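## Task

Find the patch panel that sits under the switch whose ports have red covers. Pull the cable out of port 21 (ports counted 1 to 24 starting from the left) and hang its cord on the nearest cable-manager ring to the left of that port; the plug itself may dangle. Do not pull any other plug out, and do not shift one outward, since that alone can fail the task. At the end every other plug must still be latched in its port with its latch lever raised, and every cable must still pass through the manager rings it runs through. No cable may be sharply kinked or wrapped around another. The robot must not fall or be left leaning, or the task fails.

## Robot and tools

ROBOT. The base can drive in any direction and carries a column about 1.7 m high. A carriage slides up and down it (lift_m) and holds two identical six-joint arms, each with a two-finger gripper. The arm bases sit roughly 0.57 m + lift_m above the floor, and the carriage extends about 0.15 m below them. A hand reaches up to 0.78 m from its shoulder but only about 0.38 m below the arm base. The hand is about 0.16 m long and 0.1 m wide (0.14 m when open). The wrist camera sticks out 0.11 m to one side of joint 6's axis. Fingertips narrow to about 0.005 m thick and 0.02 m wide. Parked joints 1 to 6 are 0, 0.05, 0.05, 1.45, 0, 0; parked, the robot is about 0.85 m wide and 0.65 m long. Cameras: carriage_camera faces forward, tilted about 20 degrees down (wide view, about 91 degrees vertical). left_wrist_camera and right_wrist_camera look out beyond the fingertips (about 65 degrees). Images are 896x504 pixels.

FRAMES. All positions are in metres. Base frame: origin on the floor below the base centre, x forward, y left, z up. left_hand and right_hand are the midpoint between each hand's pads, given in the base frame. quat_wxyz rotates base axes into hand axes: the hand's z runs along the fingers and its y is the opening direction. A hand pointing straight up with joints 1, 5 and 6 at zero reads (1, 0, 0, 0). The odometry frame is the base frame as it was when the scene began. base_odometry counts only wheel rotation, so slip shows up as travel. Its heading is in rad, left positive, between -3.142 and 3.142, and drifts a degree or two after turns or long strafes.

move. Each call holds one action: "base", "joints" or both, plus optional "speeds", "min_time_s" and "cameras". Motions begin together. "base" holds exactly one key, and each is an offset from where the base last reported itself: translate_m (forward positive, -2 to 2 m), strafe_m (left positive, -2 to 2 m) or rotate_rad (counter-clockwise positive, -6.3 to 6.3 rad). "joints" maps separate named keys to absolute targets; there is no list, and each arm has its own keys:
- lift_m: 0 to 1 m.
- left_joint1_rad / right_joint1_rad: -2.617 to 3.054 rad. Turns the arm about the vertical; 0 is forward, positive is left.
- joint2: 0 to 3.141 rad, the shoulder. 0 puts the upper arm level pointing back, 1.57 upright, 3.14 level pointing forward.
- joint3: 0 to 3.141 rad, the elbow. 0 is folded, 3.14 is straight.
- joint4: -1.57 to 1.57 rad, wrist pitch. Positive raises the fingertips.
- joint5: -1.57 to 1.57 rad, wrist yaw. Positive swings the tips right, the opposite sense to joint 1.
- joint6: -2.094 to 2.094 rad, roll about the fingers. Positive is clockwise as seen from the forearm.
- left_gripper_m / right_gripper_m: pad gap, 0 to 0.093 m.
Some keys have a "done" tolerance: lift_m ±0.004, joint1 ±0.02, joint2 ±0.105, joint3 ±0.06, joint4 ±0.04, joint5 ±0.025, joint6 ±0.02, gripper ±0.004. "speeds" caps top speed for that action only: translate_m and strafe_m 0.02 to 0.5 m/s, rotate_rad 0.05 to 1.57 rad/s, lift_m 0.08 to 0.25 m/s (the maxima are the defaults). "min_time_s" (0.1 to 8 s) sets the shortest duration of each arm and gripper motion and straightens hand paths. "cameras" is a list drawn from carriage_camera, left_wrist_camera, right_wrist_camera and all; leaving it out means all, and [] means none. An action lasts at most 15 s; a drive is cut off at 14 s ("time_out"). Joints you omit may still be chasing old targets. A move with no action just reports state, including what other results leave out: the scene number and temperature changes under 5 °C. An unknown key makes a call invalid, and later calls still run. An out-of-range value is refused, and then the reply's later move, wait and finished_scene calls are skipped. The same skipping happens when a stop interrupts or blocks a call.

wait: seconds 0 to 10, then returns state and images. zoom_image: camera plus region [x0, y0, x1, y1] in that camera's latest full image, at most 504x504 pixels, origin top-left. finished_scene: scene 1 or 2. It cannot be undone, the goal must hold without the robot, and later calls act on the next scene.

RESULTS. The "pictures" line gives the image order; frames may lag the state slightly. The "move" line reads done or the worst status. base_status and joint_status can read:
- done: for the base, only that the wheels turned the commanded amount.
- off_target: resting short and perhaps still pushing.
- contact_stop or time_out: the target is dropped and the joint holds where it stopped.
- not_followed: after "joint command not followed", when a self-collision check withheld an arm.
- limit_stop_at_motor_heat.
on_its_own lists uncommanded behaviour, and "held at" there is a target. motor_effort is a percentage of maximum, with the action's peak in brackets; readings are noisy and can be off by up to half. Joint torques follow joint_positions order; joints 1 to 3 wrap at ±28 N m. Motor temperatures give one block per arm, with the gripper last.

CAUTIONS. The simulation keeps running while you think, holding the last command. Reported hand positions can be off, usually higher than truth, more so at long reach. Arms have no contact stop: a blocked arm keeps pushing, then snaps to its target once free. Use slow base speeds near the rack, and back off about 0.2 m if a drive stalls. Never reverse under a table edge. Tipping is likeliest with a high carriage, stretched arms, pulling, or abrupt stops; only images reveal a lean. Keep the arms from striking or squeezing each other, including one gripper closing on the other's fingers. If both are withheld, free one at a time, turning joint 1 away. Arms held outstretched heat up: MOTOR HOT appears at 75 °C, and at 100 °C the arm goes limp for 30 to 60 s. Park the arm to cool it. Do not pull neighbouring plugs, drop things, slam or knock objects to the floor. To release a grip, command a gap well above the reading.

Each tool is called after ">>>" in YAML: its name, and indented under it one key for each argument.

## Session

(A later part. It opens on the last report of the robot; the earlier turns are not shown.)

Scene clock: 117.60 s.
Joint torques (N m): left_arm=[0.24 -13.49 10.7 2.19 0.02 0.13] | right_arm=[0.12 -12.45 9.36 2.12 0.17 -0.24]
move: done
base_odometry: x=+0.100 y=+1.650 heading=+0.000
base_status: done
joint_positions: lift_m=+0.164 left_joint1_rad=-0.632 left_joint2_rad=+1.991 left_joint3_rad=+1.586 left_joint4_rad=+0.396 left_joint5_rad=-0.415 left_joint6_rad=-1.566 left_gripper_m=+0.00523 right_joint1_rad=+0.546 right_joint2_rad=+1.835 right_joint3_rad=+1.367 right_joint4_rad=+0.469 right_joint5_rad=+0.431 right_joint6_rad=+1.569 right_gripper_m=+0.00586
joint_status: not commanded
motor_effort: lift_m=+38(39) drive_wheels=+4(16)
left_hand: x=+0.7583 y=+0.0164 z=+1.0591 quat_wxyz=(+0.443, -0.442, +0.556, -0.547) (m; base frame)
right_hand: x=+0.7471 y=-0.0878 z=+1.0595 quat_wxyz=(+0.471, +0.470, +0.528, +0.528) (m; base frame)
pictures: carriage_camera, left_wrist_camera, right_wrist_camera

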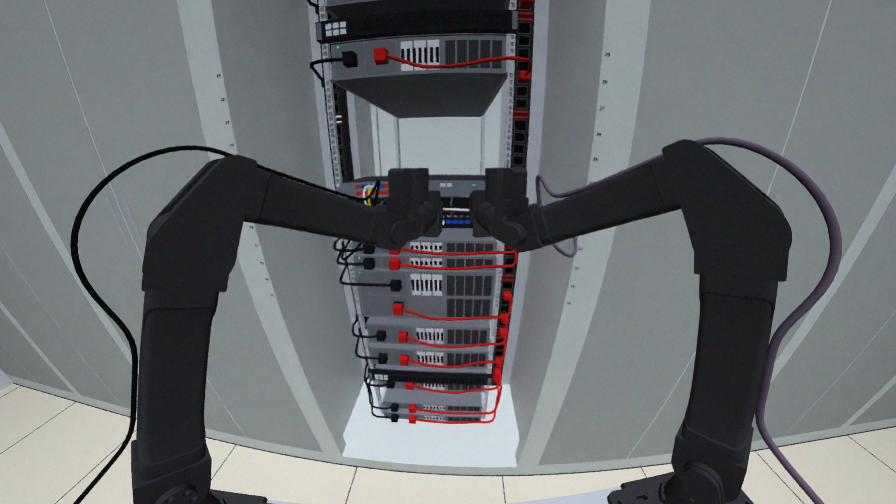

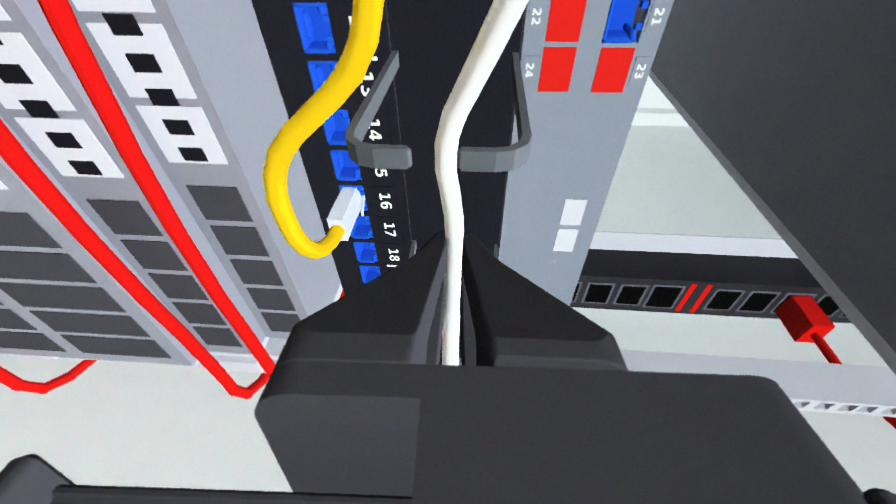

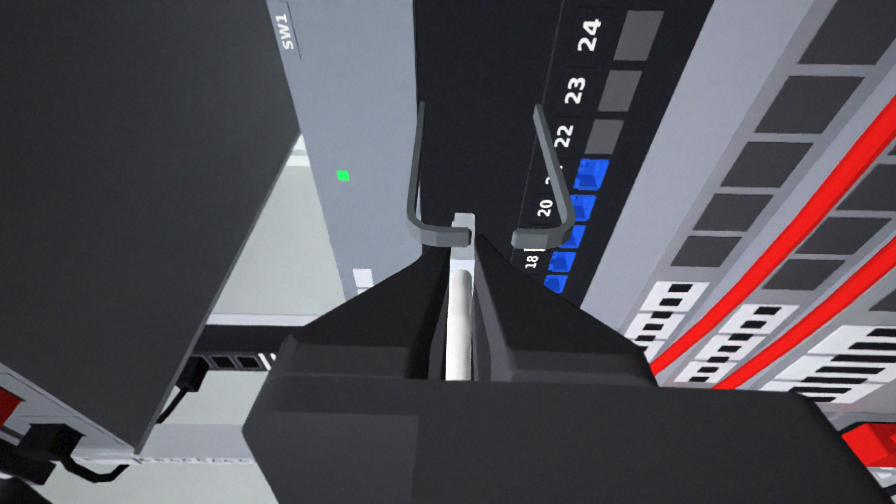

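>>> move:
  base: {"translate_m": 0.014}
  speeds: {"translate_m": 0.03}
  cameras: ["left_wrist_camera","right_wrist_camera"]

>>> move:
  joints: {"lift_m": 0.15}
  speeds: {"lift_m": 0.08}

>>> zoom_image:
  camera: "carriage_camera"
  region: [400, 150, 520, 240]

>>> zoom_image:
  camera: "left_wrist_camera"
  region: [340, 80, 600, 380]

Scene clock: 119.00 s.
Joint torques (N m): left_arm=[0.13 -13.29 10.96 2.18 -0.05 0.05] | right_arm=[-0.58 -12.37 9.54 2.09 0.23 -0.24]
Motor temperatures (°C): left_arm=[32 40 50 40 30 27 32] | right_arm=[31 46 45 46 29 29 29]
move: done
base_odometry: x=+0.114 y=+1.650 heading=+0.000
base_status: done
joint_positions: lift_m=+0.164 left_joint1_rad=-0.633 left_joint2_rad=+1.991 left_joint3_rad=+1.586 left_joint4_rad=+0.395 left_joint5_rad=-0.415 left_joint6_rad=-1.566 left_gripper_m=+0.00523 right_joint1_rad=+0.554 right_joint2_rad=+1.835 right_joint3_rad=+1.367 right_joint4_rad=+0.470 right_joint5_rad=+0.427 right_joint6_rad=+1.569 right_gripper_m=+0.00586
joint_status: not commanded
motor_effort: lift_m=+38(39) drive_wheels=-5(10)
left_hand: x=+0.7582 y=+0.0163 z=+1.0589 quat_wxyz=(+0.443, -0.442, +0.556, -0.547) (m; base frame)
right_hand: x=+0.7452 y=-0.0830 z=+1.0597 quat_wxyz=(+0.468, +0.467, +0.531, +0.531) (m; base frame)
pictures: left_wrist_camera, right_wrist_camera

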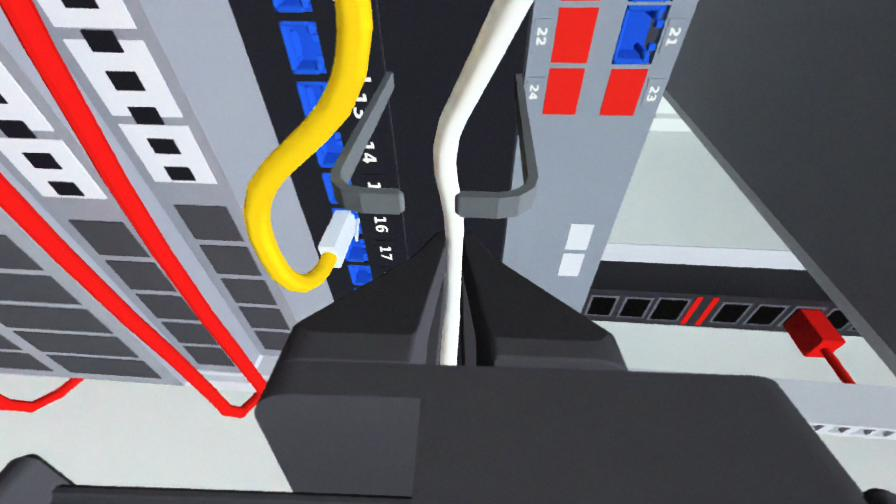

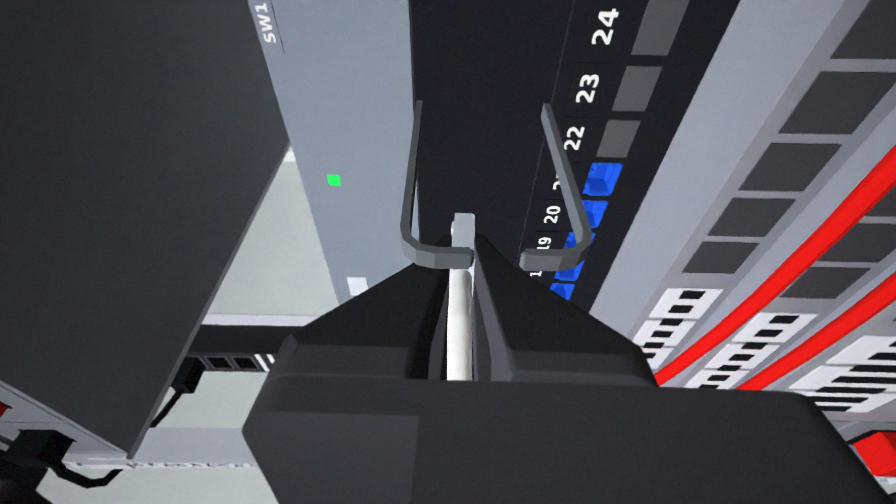

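Scene clock: 119.63 s.
Joint torques (N m): left_arm=[0.14 -13.18 10.65 2.08 -0.02 0.12] | right_arm=[-0.61 -12.12 9.21 2.03 0.23 -0.24]
move: done
base_odometry: x=+0.114 y=+1.650 heading=+0.000
base_status: not commanded
joint_positions: lift_m=+0.150 left_joint1_rad=-0.633 left_joint2_rad=+1.991 left_joint3_rad=+1.586 left_joint4_rad=+0.406 left_joint5_rad=-0.415 left_joint6_rad=-1.567 left_gripper_m=+0.00523 right_joint1_rad=+0.554 right_joint2_rad=+1.832 right_joint3_rad=+1.371 right_joint4_rad=+0.474 right_joint5_rad=+0.425 right_joint6_rad=+1.569 right_gripper_m=+0.00586
joint_status: all done
motor_effort: lift_m=+40(40) drive_wheels=+3(6)
left_hand: x=+0.7582 y=+0.0163 z=+1.0473 quat_wxyz=(+0.444, -0.442, +0.552, -0.551) (m; base frame)
right_hand: x=+0.7447 y=-0.0830 z=+1.0501 quat_wxyz=(+0.468, +0.465, +0.528, +0.535) (m; base frame)
pictures: carriage_camera, left_wrist_camera, right_wrist_camera

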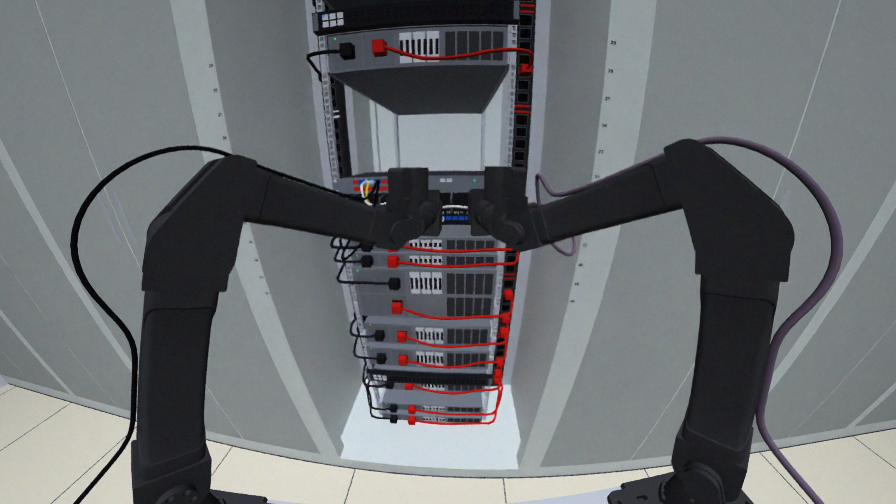

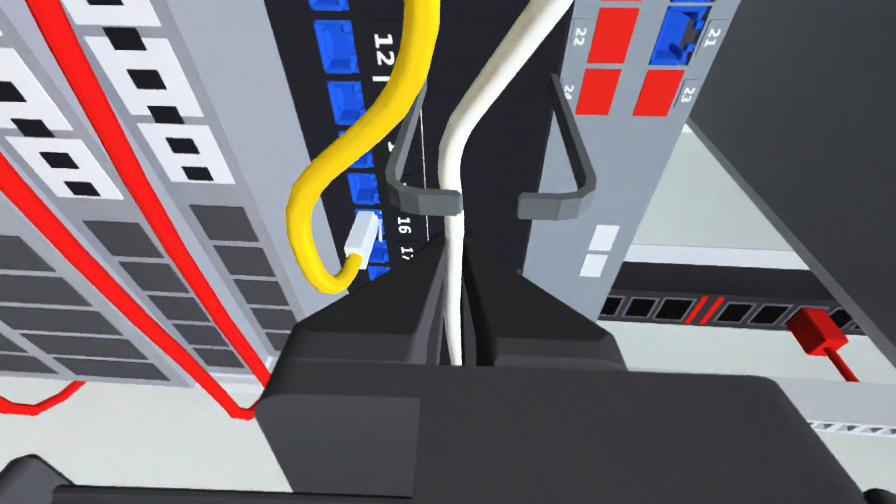

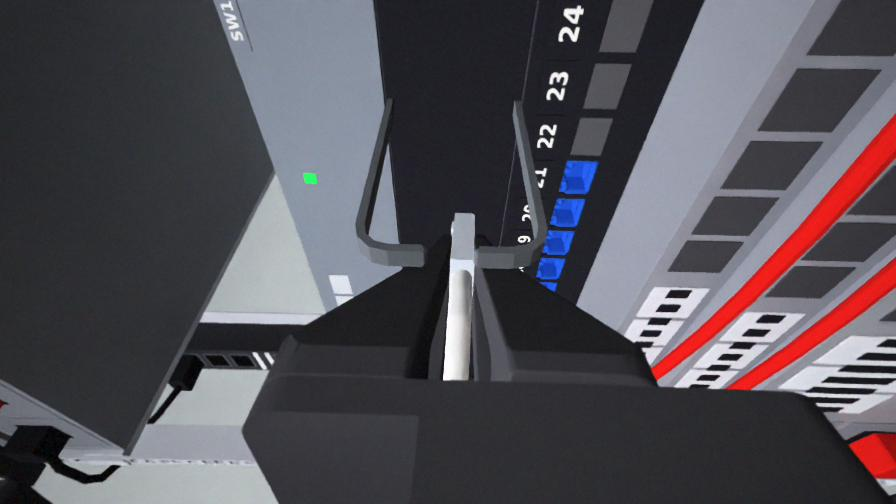

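Scaled by 4.200 from the camera's 896x504 image, which has a finer 1280x720 frame.

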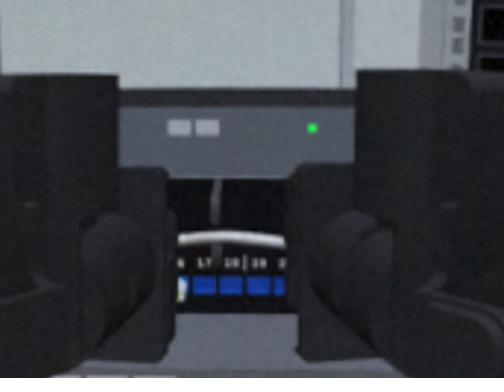

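Scaled by 1.680 from the camera's 896x504 image, which has a finer 1280x720 frame.

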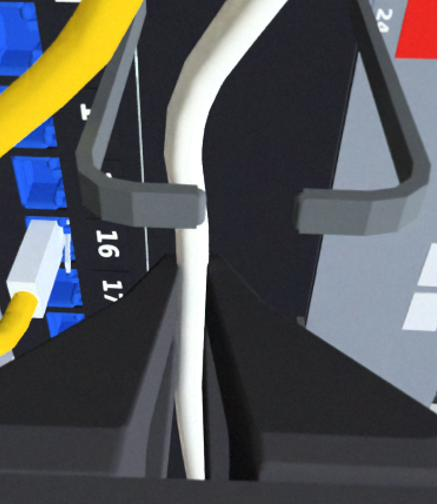

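>>> move:
  joints: {"lift_m": 0.143}
  speeds: {"lift_m": 0.08}
  cameras: ["carriage_camera"]

>>> zoom_image:
  camera: "carriage_camera"
  region: [435, 185, 475, 225]

Scene clock: 120.80 s.
Joint torques (N m): left_arm=[0.02 -13.2 10.4 1.92 0 0.14] | right_arm=[-0.62 -12 9.09 2 0.25 -0.25]
move: done
base_odometry: x=+0.114 y=+1.650 heading=+0.000
base_status: not commanded
joint_positions: lift_m=+0.143 left_joint1_rad=-0.633 left_joint2_rad=+1.991 left_joint3_rad=+1.589 left_joint4_rad=+0.417 left_joint5_rad=-0.416 left_joint6_rad=-1.569 left_gripper_m=+0.00523 right_joint1_rad=+0.554 right_joint2_rad=+1.831 right_joint3_rad=+1.372 right_joint4_rad=+0.476 right_joint5_rad=+0.425 right_joint6_rad=+1.569 right_gripper_m=+0.00586
joint_status: all done
motor_effort: lift_m=+38(40) drive_wheels=+4(5)
left_hand: x=+0.7583 y=+0.0163 z=+1.0447 quat_wxyz=(+0.445, -0.441, +0.546, -0.556) (m; base frame)
right_hand: x=+0.7446 y=-0.0831 z=+1.0450 quat_wxyz=(+0.469, +0.464, +0.526, +0.537) (m; base frame)
pictures: carriage_camera

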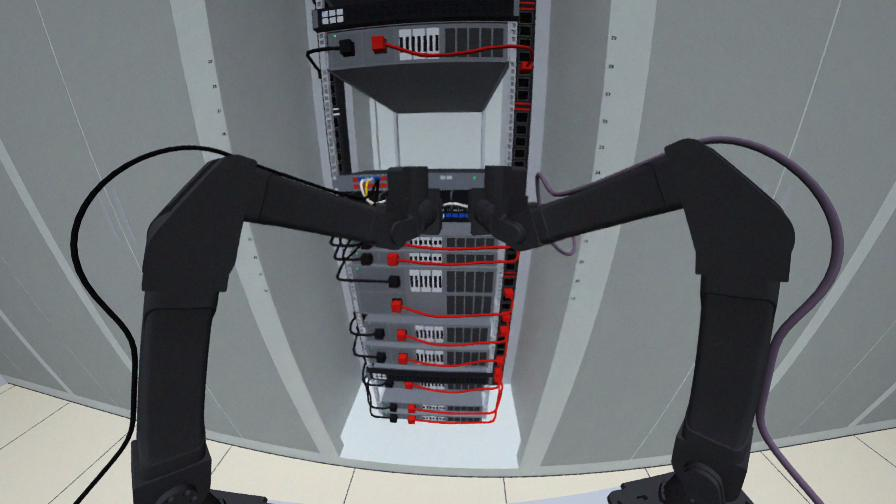

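Scaled by 12.600 from the camera's 896x504 image, which has a finer 1280x720 frame.

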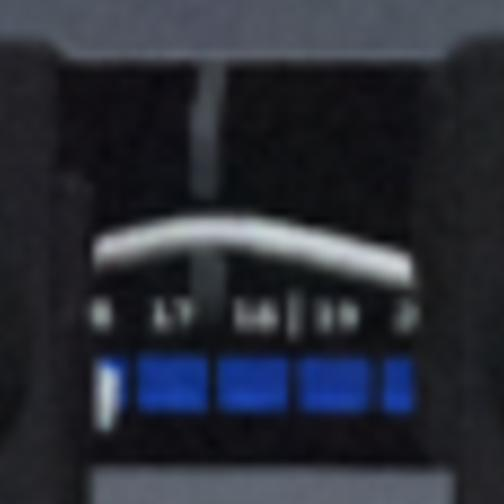

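>>> move:
  joints: {"lift_m": 0.161}
  speeds: {"lift_m": 0.08}
  cameras: []

>>> move:
  joints: {"right_joint1_rad": 0.642, "right_joint2_rad": 2.022, "right_joint3_rad": 1.624, "right_joint4_rad": 0.392, "right_joint5_rad": 0.85}
  min_time_s: 3
  cameras: ["carriage_camera","right_wrist_camera"]

>>> zoom_image:
  camera: "carriage_camera"
  region: [435, 185, 475, 225]

Scene clock: 122.93 s.
Joint torques (N m): left_arm=[0.06 -13.29 10.37 2.16 -0.02 0.08] | right_arm=[-0.62 -11.96 9.14 2.08 0.23 -0.24]
move: done
base_odometry: x=+0.114 y=+1.650 heading=+0.000
base_status: not commanded
joint_positions: lift_m=+0.161 left_joint1_rad=-0.633 left_joint2_rad=+1.991 left_joint3_rad=+1.589 left_joint4_rad=+0.396 left_joint5_rad=-0.416 left_joint6_rad=-1.569 left_gripper_m=+0.00523 right_joint1_rad=+0.554 right_joint2_rad=+1.831 right_joint3_rad=+1.372 right_joint4_rad=+0.470 right_joint5_rad=+0.425 right_joint6_rad=+1.569 right_gripper_m=+0.00586
joint_status: all done
motor_effort: lift_m=+39(46) drive_wheels=+4(4)
left_hand: x=+0.7584 y=+0.0163 z=+1.0576 quat_wxyz=(+0.443, -0.443, +0.554, -0.549) (m; base frame)
right_hand: x=+0.7446 y=-0.0830 z=+1.0616 quat_wxyz=(+0.468, +0.465, +0.528, +0.535) (m; base frame)
pictures: none
No camera images: "cameras" was empty.

Scene clock: 126.23 s.
Joint torques (N m): left_arm=[-0.29 -13.2 10.33 2.22 0 0.12] | right_arm=[1.09 -10.11 10.04 1.7 0.1 -0.25]
move: done
base_odometry: x=+0.114 y=+1.650 heading=+0.000
base_status: not commanded
joint_positions: lift_m=+0.161 left_joint1_rad=-0.628 left_joint2_rad=+1.991 left_joint3_rad=+1.589 left_joint4_rad=+0.394 left_joint5_rad=-0.417 left_joint6_rad=-1.569 left_gripper_m=+0.00523 right_joint1_rad=+0.633 right_joint2_rad=+2.002 right_joint3_rad=+1.598 right_joint4_rad=+0.408 right_joint5_rad=+0.844 right_joint6_rad=+1.569 right_gripper_m=+0.00586
joint_status: all done
motor_effort: lift_m=+39(39) drive_wheels=+3(5)
left_hand: x=+0.7597 y=+0.0188 z=+1.0573 quat_wxyz=(+0.444, -0.445, +0.553, -0.547) (m; base frame)
right_hand: x=+0.7606 y=-0.0876 z=+1.0580 quat_wxyz=(+0.550, +0.549, +0.444, +0.446) (m; base frame)
pictures: carriage_camera, right_wrist_camera

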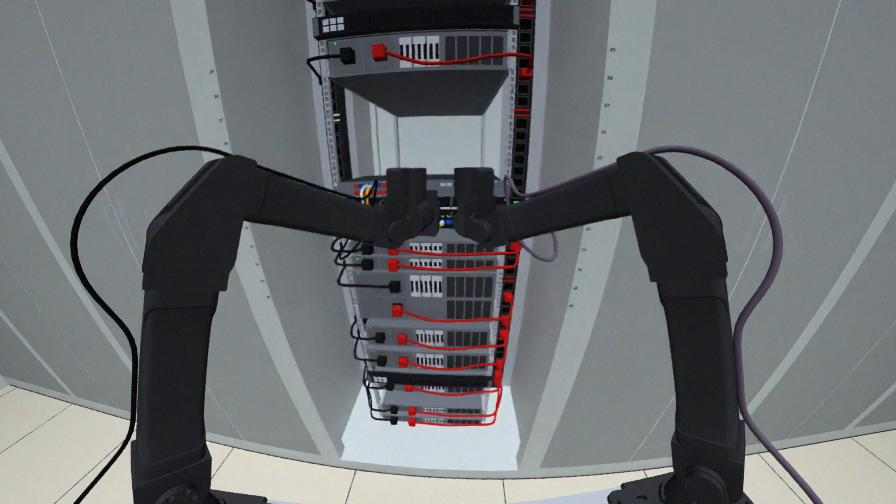

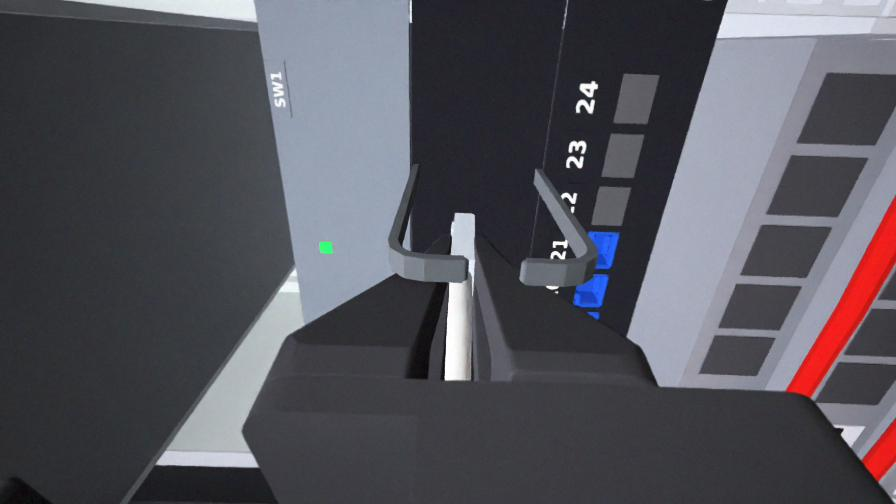

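Scaled by 12.600 from the camera's 896x504 image, which has a finer 1280x720 frame.

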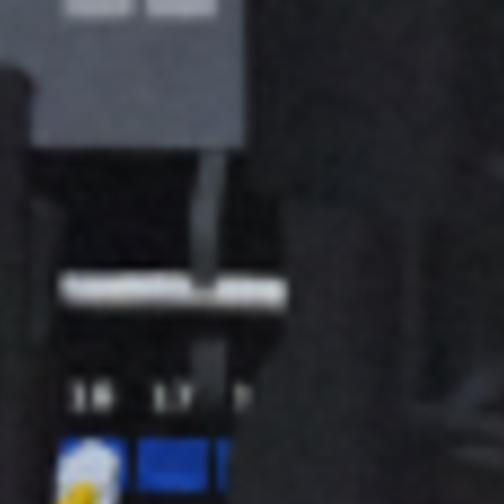

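>>> move:
  joints: {"left_joint1_rad": -0.63, "left_joint2_rad": 2.072, "left_joint3_rad": 1.715, "left_joint4_rad": 0.355, "left_joint5_rad": -0.43}
  min_time_s: 2
  cameras: ["carriage_camera","left_wrist_camera"]

>>> zoom_image:
  camera: "carriage_camera"
  region: [435, 185, 475, 225]

>>> move:
  joints: {"lift_m": 0.146}
  speeds: {"lift_m": 0.08}
  cameras: ["carriage_camera","left_wrist_camera"]

>>> zoom_image:
  camera: "carriage_camera"
  region: [435, 185, 475, 225]

Scene clock: 128.83 s.
Joint torques (N m): left_arm=[-0.7 -12.71 11.77 2.09 0.1 0.15] | right_arm=[1.06 -10.11 10 1.71 0.08 -0.24]
move: done
base_odometry: x=+0.114 y=+1.650 heading=+0.000
base_status: not commanded
joint_positions: lift_m=+0.161 left_joint1_rad=-0.628 left_joint2_rad=+2.047 left_joint3_rad=+1.680 left_joint4_rad=+0.366 left_joint5_rad=-0.434 left_joint6_rad=-1.569 left_gripper_m=+0.00523 right_joint1_rad=+0.633 right_joint2_rad=+2.002 right_joint3_rad=+1.599 right_joint4_rad=+0.408 right_joint5_rad=+0.845 right_joint6_rad=+1.569 right_gripper_m=+0.00586
joint_status: all done
motor_effort: lift_m=+39(39) drive_wheels=+4(5)
left_hand: x=+0.7720 y=+0.0130 z=+1.0608 quat_wxyz=(+0.449, -0.449, +0.547, -0.545) (m; base frame)
right_hand: x=+0.7605 y=-0.0878 z=+1.0580 quat_wxyz=(+0.551, +0.550, +0.443, +0.445) (m; base frame)
pictures: carriage_camera, left_wrist_camera

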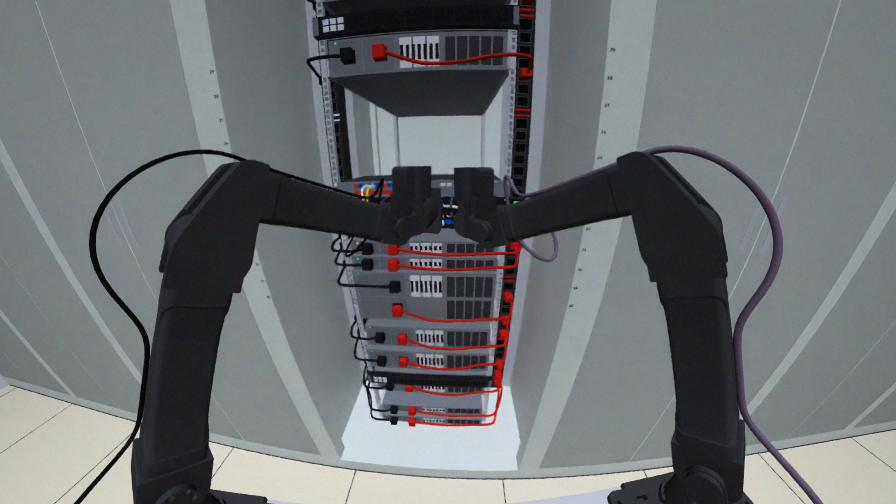

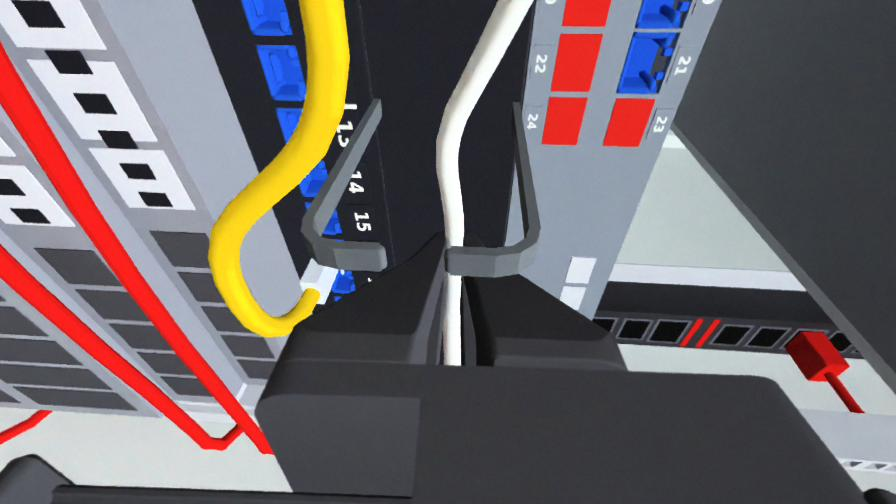

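Scaled by 12.600 from the camera's 896x504 image, which has a finer 1280x720 frame.

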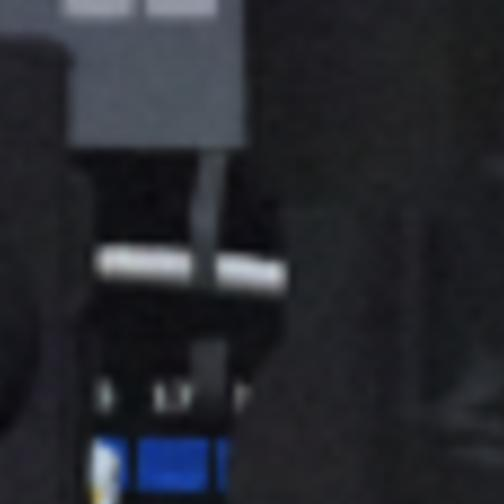

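Scene clock: 129.43 s.
Joint torques (N m): left_arm=[-0.59 -13.59 11.14 2.21 0.11 0.15] | right_arm=[1.06 -10.82 9.35 1.79 0.01 -0.24]
move: done
base_odometry: x=+0.114 y=+1.650 heading=+0.000
base_status: not commanded
joint_positions: lift_m=+0.146 left_joint1_rad=-0.628 left_joint2_rad=+2.056 left_joint3_rad=+1.688 left_joint4_rad=+0.359 left_joint5_rad=-0.437 left_joint6_rad=-1.569 left_gripper_m=+0.00523 right_joint1_rad=+0.633 right_joint2_rad=+2.010 right_joint3_rad=+1.607 right_joint4_rad=+0.400 right_joint5_rad=+0.853 right_joint6_rad=+1.569 right_gripper_m=+0.00586
joint_status: all done
motor_effort: lift_m=+39(40) drive_wheels=+4(4)
left_hand: x=+0.7737 y=+0.0124 z=+1.0430 quat_wxyz=(+0.450, -0.450, +0.549, -0.542) (m; base frame)
right_hand: x=+0.7617 y=-0.0881 z=+1.0409 quat_wxyz=(+0.552, +0.552, +0.444, +0.440) (m; base frame)
pictures: carriage_camera, left_wrist_camera

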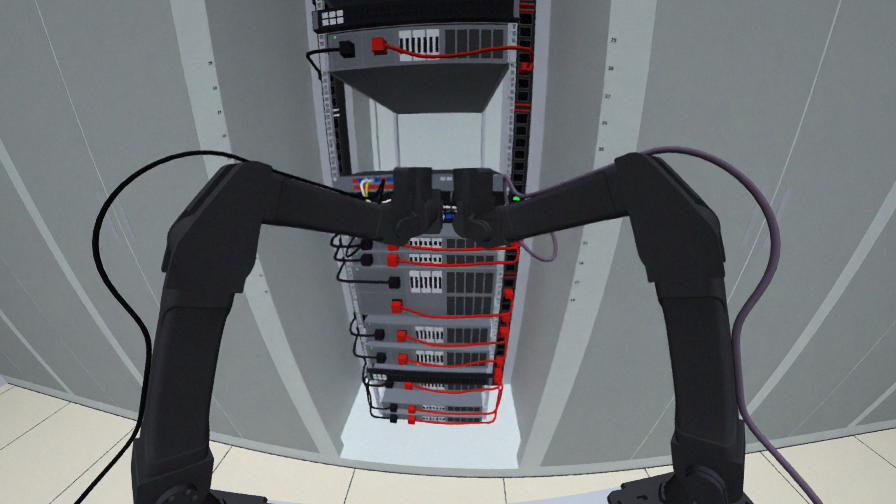

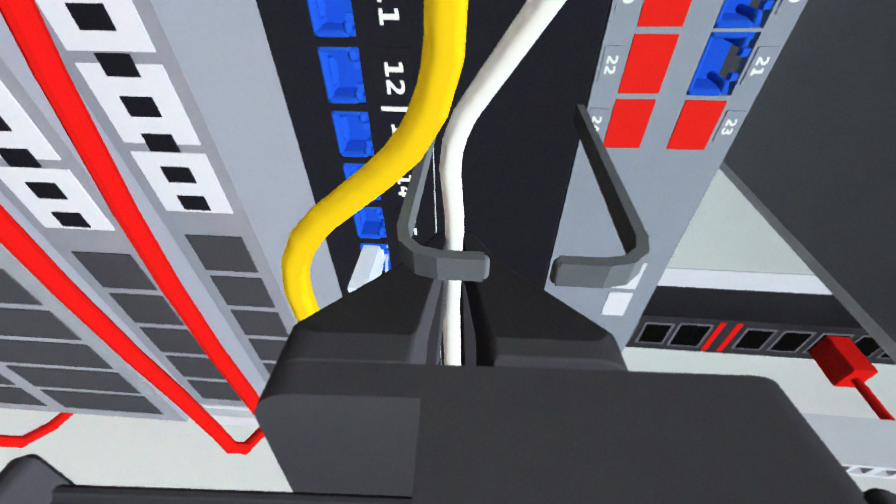

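Scaled by 12.600 from the camera's 896x504 image, which has a finer 1280x720 frame.

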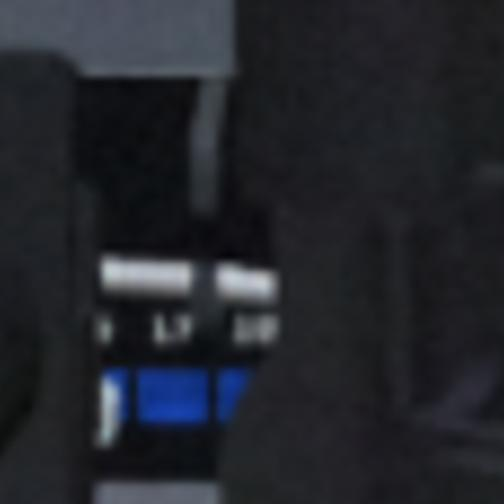

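>>> move:
  joints: {"right_joint1_rad": 0.667, "right_joint2_rad": 2.012, "right_joint3_rad": 1.44, "right_joint4_rad": 0.555, "right_joint5_rad": 0.868}
  min_time_s: 3
  cameras: ["carriage_camera","right_wrist_camera"]

>>> zoom_image:
  camera: "carriage_camera"
  region: [435, 185, 475, 225]

Scene clock: 133.27 s.
Joint torques (N m): left_arm=[-0.79 -13.48 11.03 2.11 0.12 0.13] | right_arm=[1.32 -11.59 5.72 1.59 0.12 -0.25]
move: done
base_odometry: x=+0.114 y=+1.650 heading=+0.000
base_status: not commanded
joint_positions: lift_m=+0.146 left_joint1_rad=-0.628 left_joint2_rad=+2.056 left_joint3_rad=+1.688 left_joint4_rad=+0.364 left_joint5_rad=-0.437 left_joint6_rad=-1.569 left_gripper_m=+0.00523 right_joint1_rad=+0.656 right_joint2_rad=+2.010 right_joint3_rad=+1.462 right_joint4_rad=+0.579 right_joint5_rad=+0.858 right_joint6_rad=+1.569 right_gripper_m=+0.00585
joint_status: all done
motor_effort: lift_m=+39(39) drive_wheels=+3(5)
left_hand: x=+0.7737 y=+0.0124 z=+1.0441 quat_wxyz=(+0.450, -0.450, +0.547, -0.544) (m; base frame)
right_hand: x=+0.7494 y=-0.0822 z=+1.0118 quat_wxyz=(+0.549, +0.547, +0.437, +0.457) (m; base frame)
pictures: carriage_camera, right_wrist_camera

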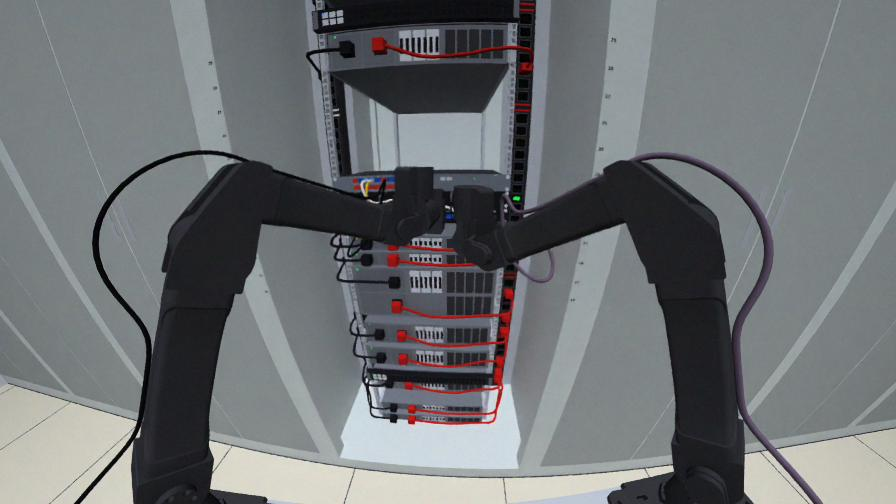

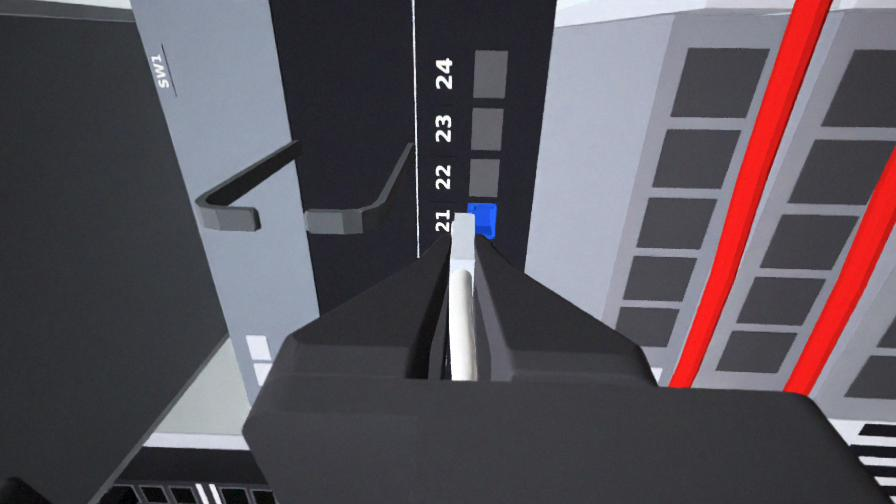

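Scaled by 12.600 from the camera's 896x504 image, which has a finer 1280x720 frame.

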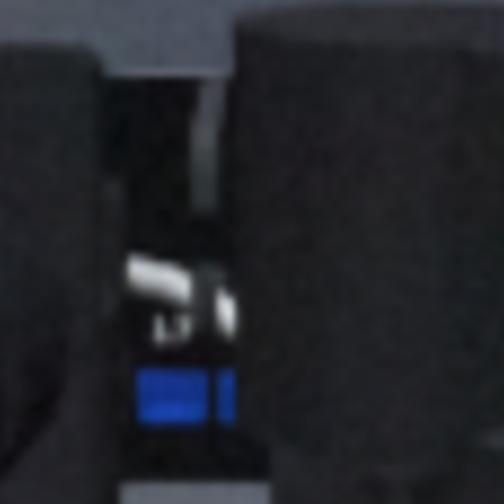

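>>> move:
  joints: {"right_gripper_m": 0.03}
  min_time_s: 3
  cameras: ["carriage_camera","right_wrist_camera"]

>>> zoom_image:
  camera: "right_wrist_camera"
  region: [340, 150, 600, 400]

Scene clock: 136.67 s.
Joint torques (N m): left_arm=[-0.62 -13.68 11 2.11 0.1 0.11] | right_arm=[1.13 -11.56 6.5 1.64 0.07 -0.24]
move: done
base_odometry: x=+0.114 y=+1.650 heading=+0.000
base_status: not commanded
joint_positions: lift_m=+0.146 left_joint1_rad=-0.628 left_joint2_rad=+2.056 left_joint3_rad=+1.688 left_joint4_rad=+0.364 left_joint5_rad=-0.437 left_joint6_rad=-1.569 left_gripper_m=+0.00523 right_joint1_rad=+0.658 right_joint2_rad=+2.010 right_joint3_rad=+1.453 right_joint4_rad=+0.574 right_joint5_rad=+0.864 right_joint6_rad=+1.569 right_gripper_m=+0.02995
joint_status: all done
motor_effort: lift_m=+39(39) drive_wheels=+4(4)
left_hand: x=+0.7737 y=+0.0124 z=+1.0441 quat_wxyz=(+0.450, -0.450, +0.547, -0.544) (m; base frame)
right_hand: x=+0.7482 y=-0.0826 z=+1.0071 quat_wxyz=(+0.550, +0.548, +0.440, +0.451) (m; base frame)
pictures: carriage_camera, right_wrist_camera

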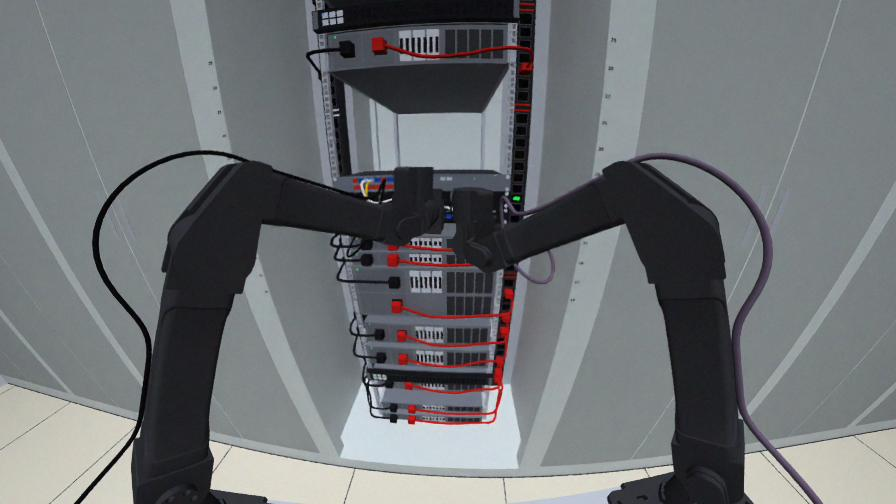

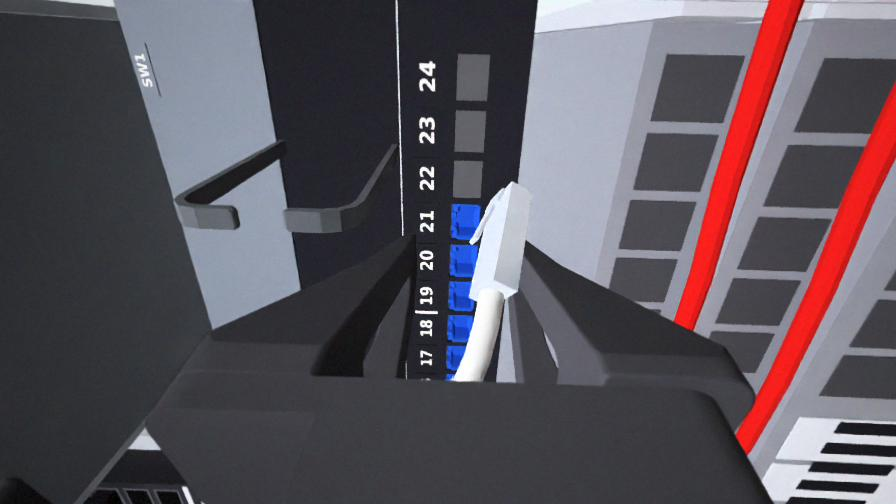

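Scaled by 1.938 from the camera's 896x504 image, which has a finer 1280x720 frame.

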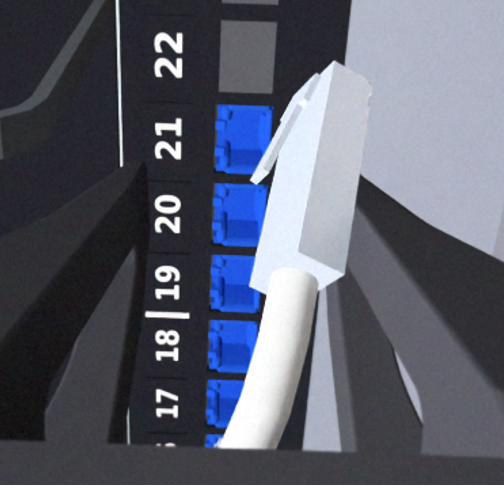

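>>> move:
  joints: {"right_gripper_m": 0.07}
  min_time_s: 3
  cameras: ["left_wrist_camera","right_wrist_camera"]

Scene clock: 140.10 s.
Joint torques (N m): left_arm=[-0.66 -13.57 10.96 2.14 0.13 0.11] | right_arm=[0.87 -11.55 6.52 1.68 0.07 -0.24]
Motor temperatures (°C): left_arm=[32 45 52 41 30 27 32] | right_arm=[31 47 45 44 29 29 29]
move: done
base_odometry: x=+0.114 y=+1.650 heading=+0.000
base_status: not commanded
joint_positions: lift_m=+0.146 left_joint1_rad=-0.628 left_joint2_rad=+2.056 left_joint3_rad=+1.688 left_joint4_rad=+0.364 left_joint5_rad=-0.437 left_joint6_rad=-1.569 left_gripper_m=+0.00523 right_joint1_rad=+0.661 right_joint2_rad=+2.010 right_joint3_rad=+1.453 right_joint4_rad=+0.572 right_joint5_rad=+0.864 right_joint6_rad=+1.569 right_gripper_m=+0.06992
joint_status: all done
motor_effort: lift_m=+39(39) drive_wheels=+3(5)
left_hand: x=+0.7737 y=+0.0124 z=+1.0441 quat_wxyz=(+0.450, -0.450, +0.547, -0.544) (m; base frame)
right_hand: x=+0.7475 y=-0.0810 z=+1.0066 quat_wxyz=(+0.549, +0.548, +0.442, +0.451) (m; base frame)
pictures: left_wrist_camera, right_wrist_camera

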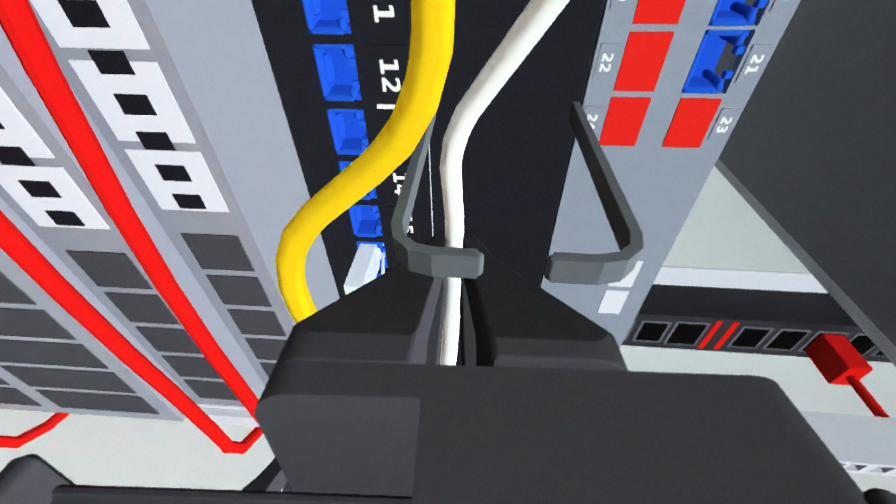

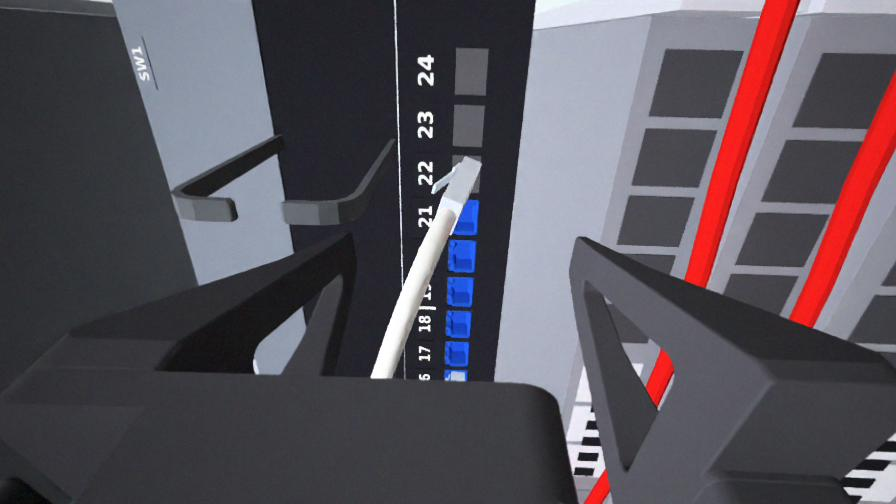

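>>> move:
  joints: {"right_joint1_rad": 0.8375, "right_joint2_rad": 1.66, "right_joint3_rad": 1.0, "right_joint4_rad": 0.655, "right_joint5_rad": 1.037}
  min_time_s: 4
  cameras: ["carriage_camera","right_wrist_camera"]

>>> zoom_image:
  camera: "right_wrist_camera"
  region: [240, 130, 640, 380]

Scene clock: 144.87 s.
Joint torques (N m): left_arm=[-0.84 -13.57 10.95 2.14 0.11 0.12] | right_arm=[0.91 -10.55 6.24 1.88 0.16 -0.25]
move: done
base_odometry: x=+0.114 y=+1.650 heading=+0.000
base_status: not commanded
joint_positions: lift_m=+0.146 left_joint1_rad=-0.628 left_joint2_rad=+2.056 left_joint3_rad=+1.688 left_joint4_rad=+0.364 left_joint5_rad=-0.437 left_joint6_rad=-1.569 left_gripper_m=+0.00523 right_joint1_rad=+0.830 right_joint2_rad=+1.683 right_joint3_rad=+1.012 right_joint4_rad=+0.648 right_joint5_rad=+1.027 right_joint6_rad=+1.569 right_gripper_m=+0.06992
joint_status: all done
motor_effort: lift_m=+39(39) drive_wheels=+4(5)
left_hand: x=+0.7737 y=+0.0124 z=+1.0441 quat_wxyz=(+0.450, -0.450, +0.547, -0.544) (m; base frame)
right_hand: x=+0.6337 y=-0.0932 z=+0.9966 quat_wxyz=(+0.548, +0.545, +0.457, +0.439) (m; base frame)
pictures: carriage_camera, right_wrist_camera

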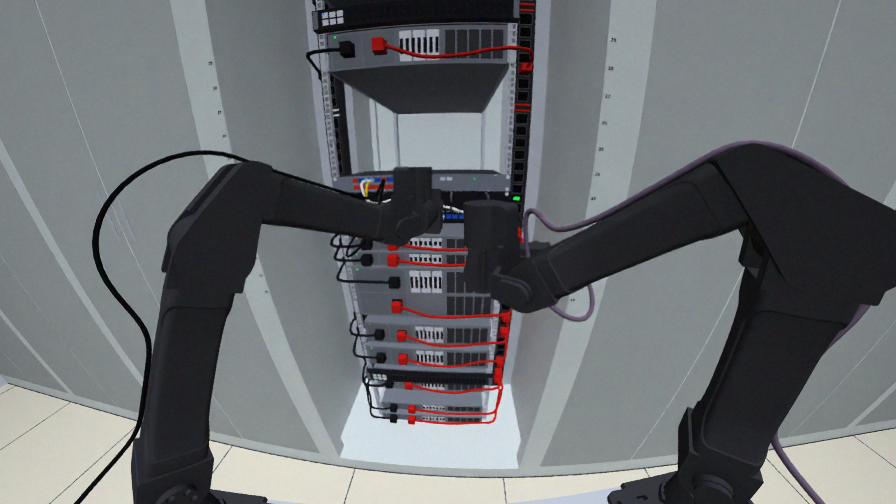

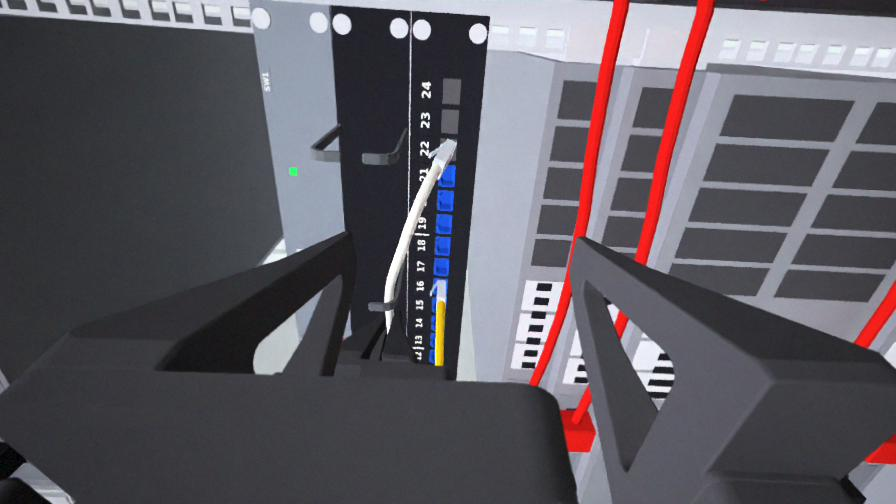

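Scaled by 1.260 from the camera's 896x504 image, which has a finer 1280x720 frame.

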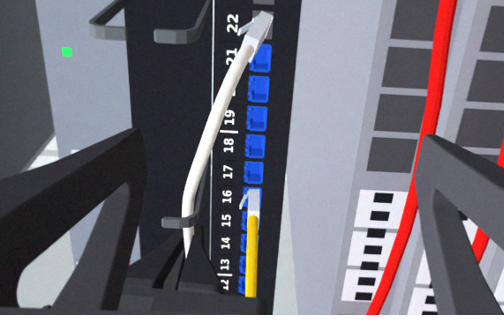

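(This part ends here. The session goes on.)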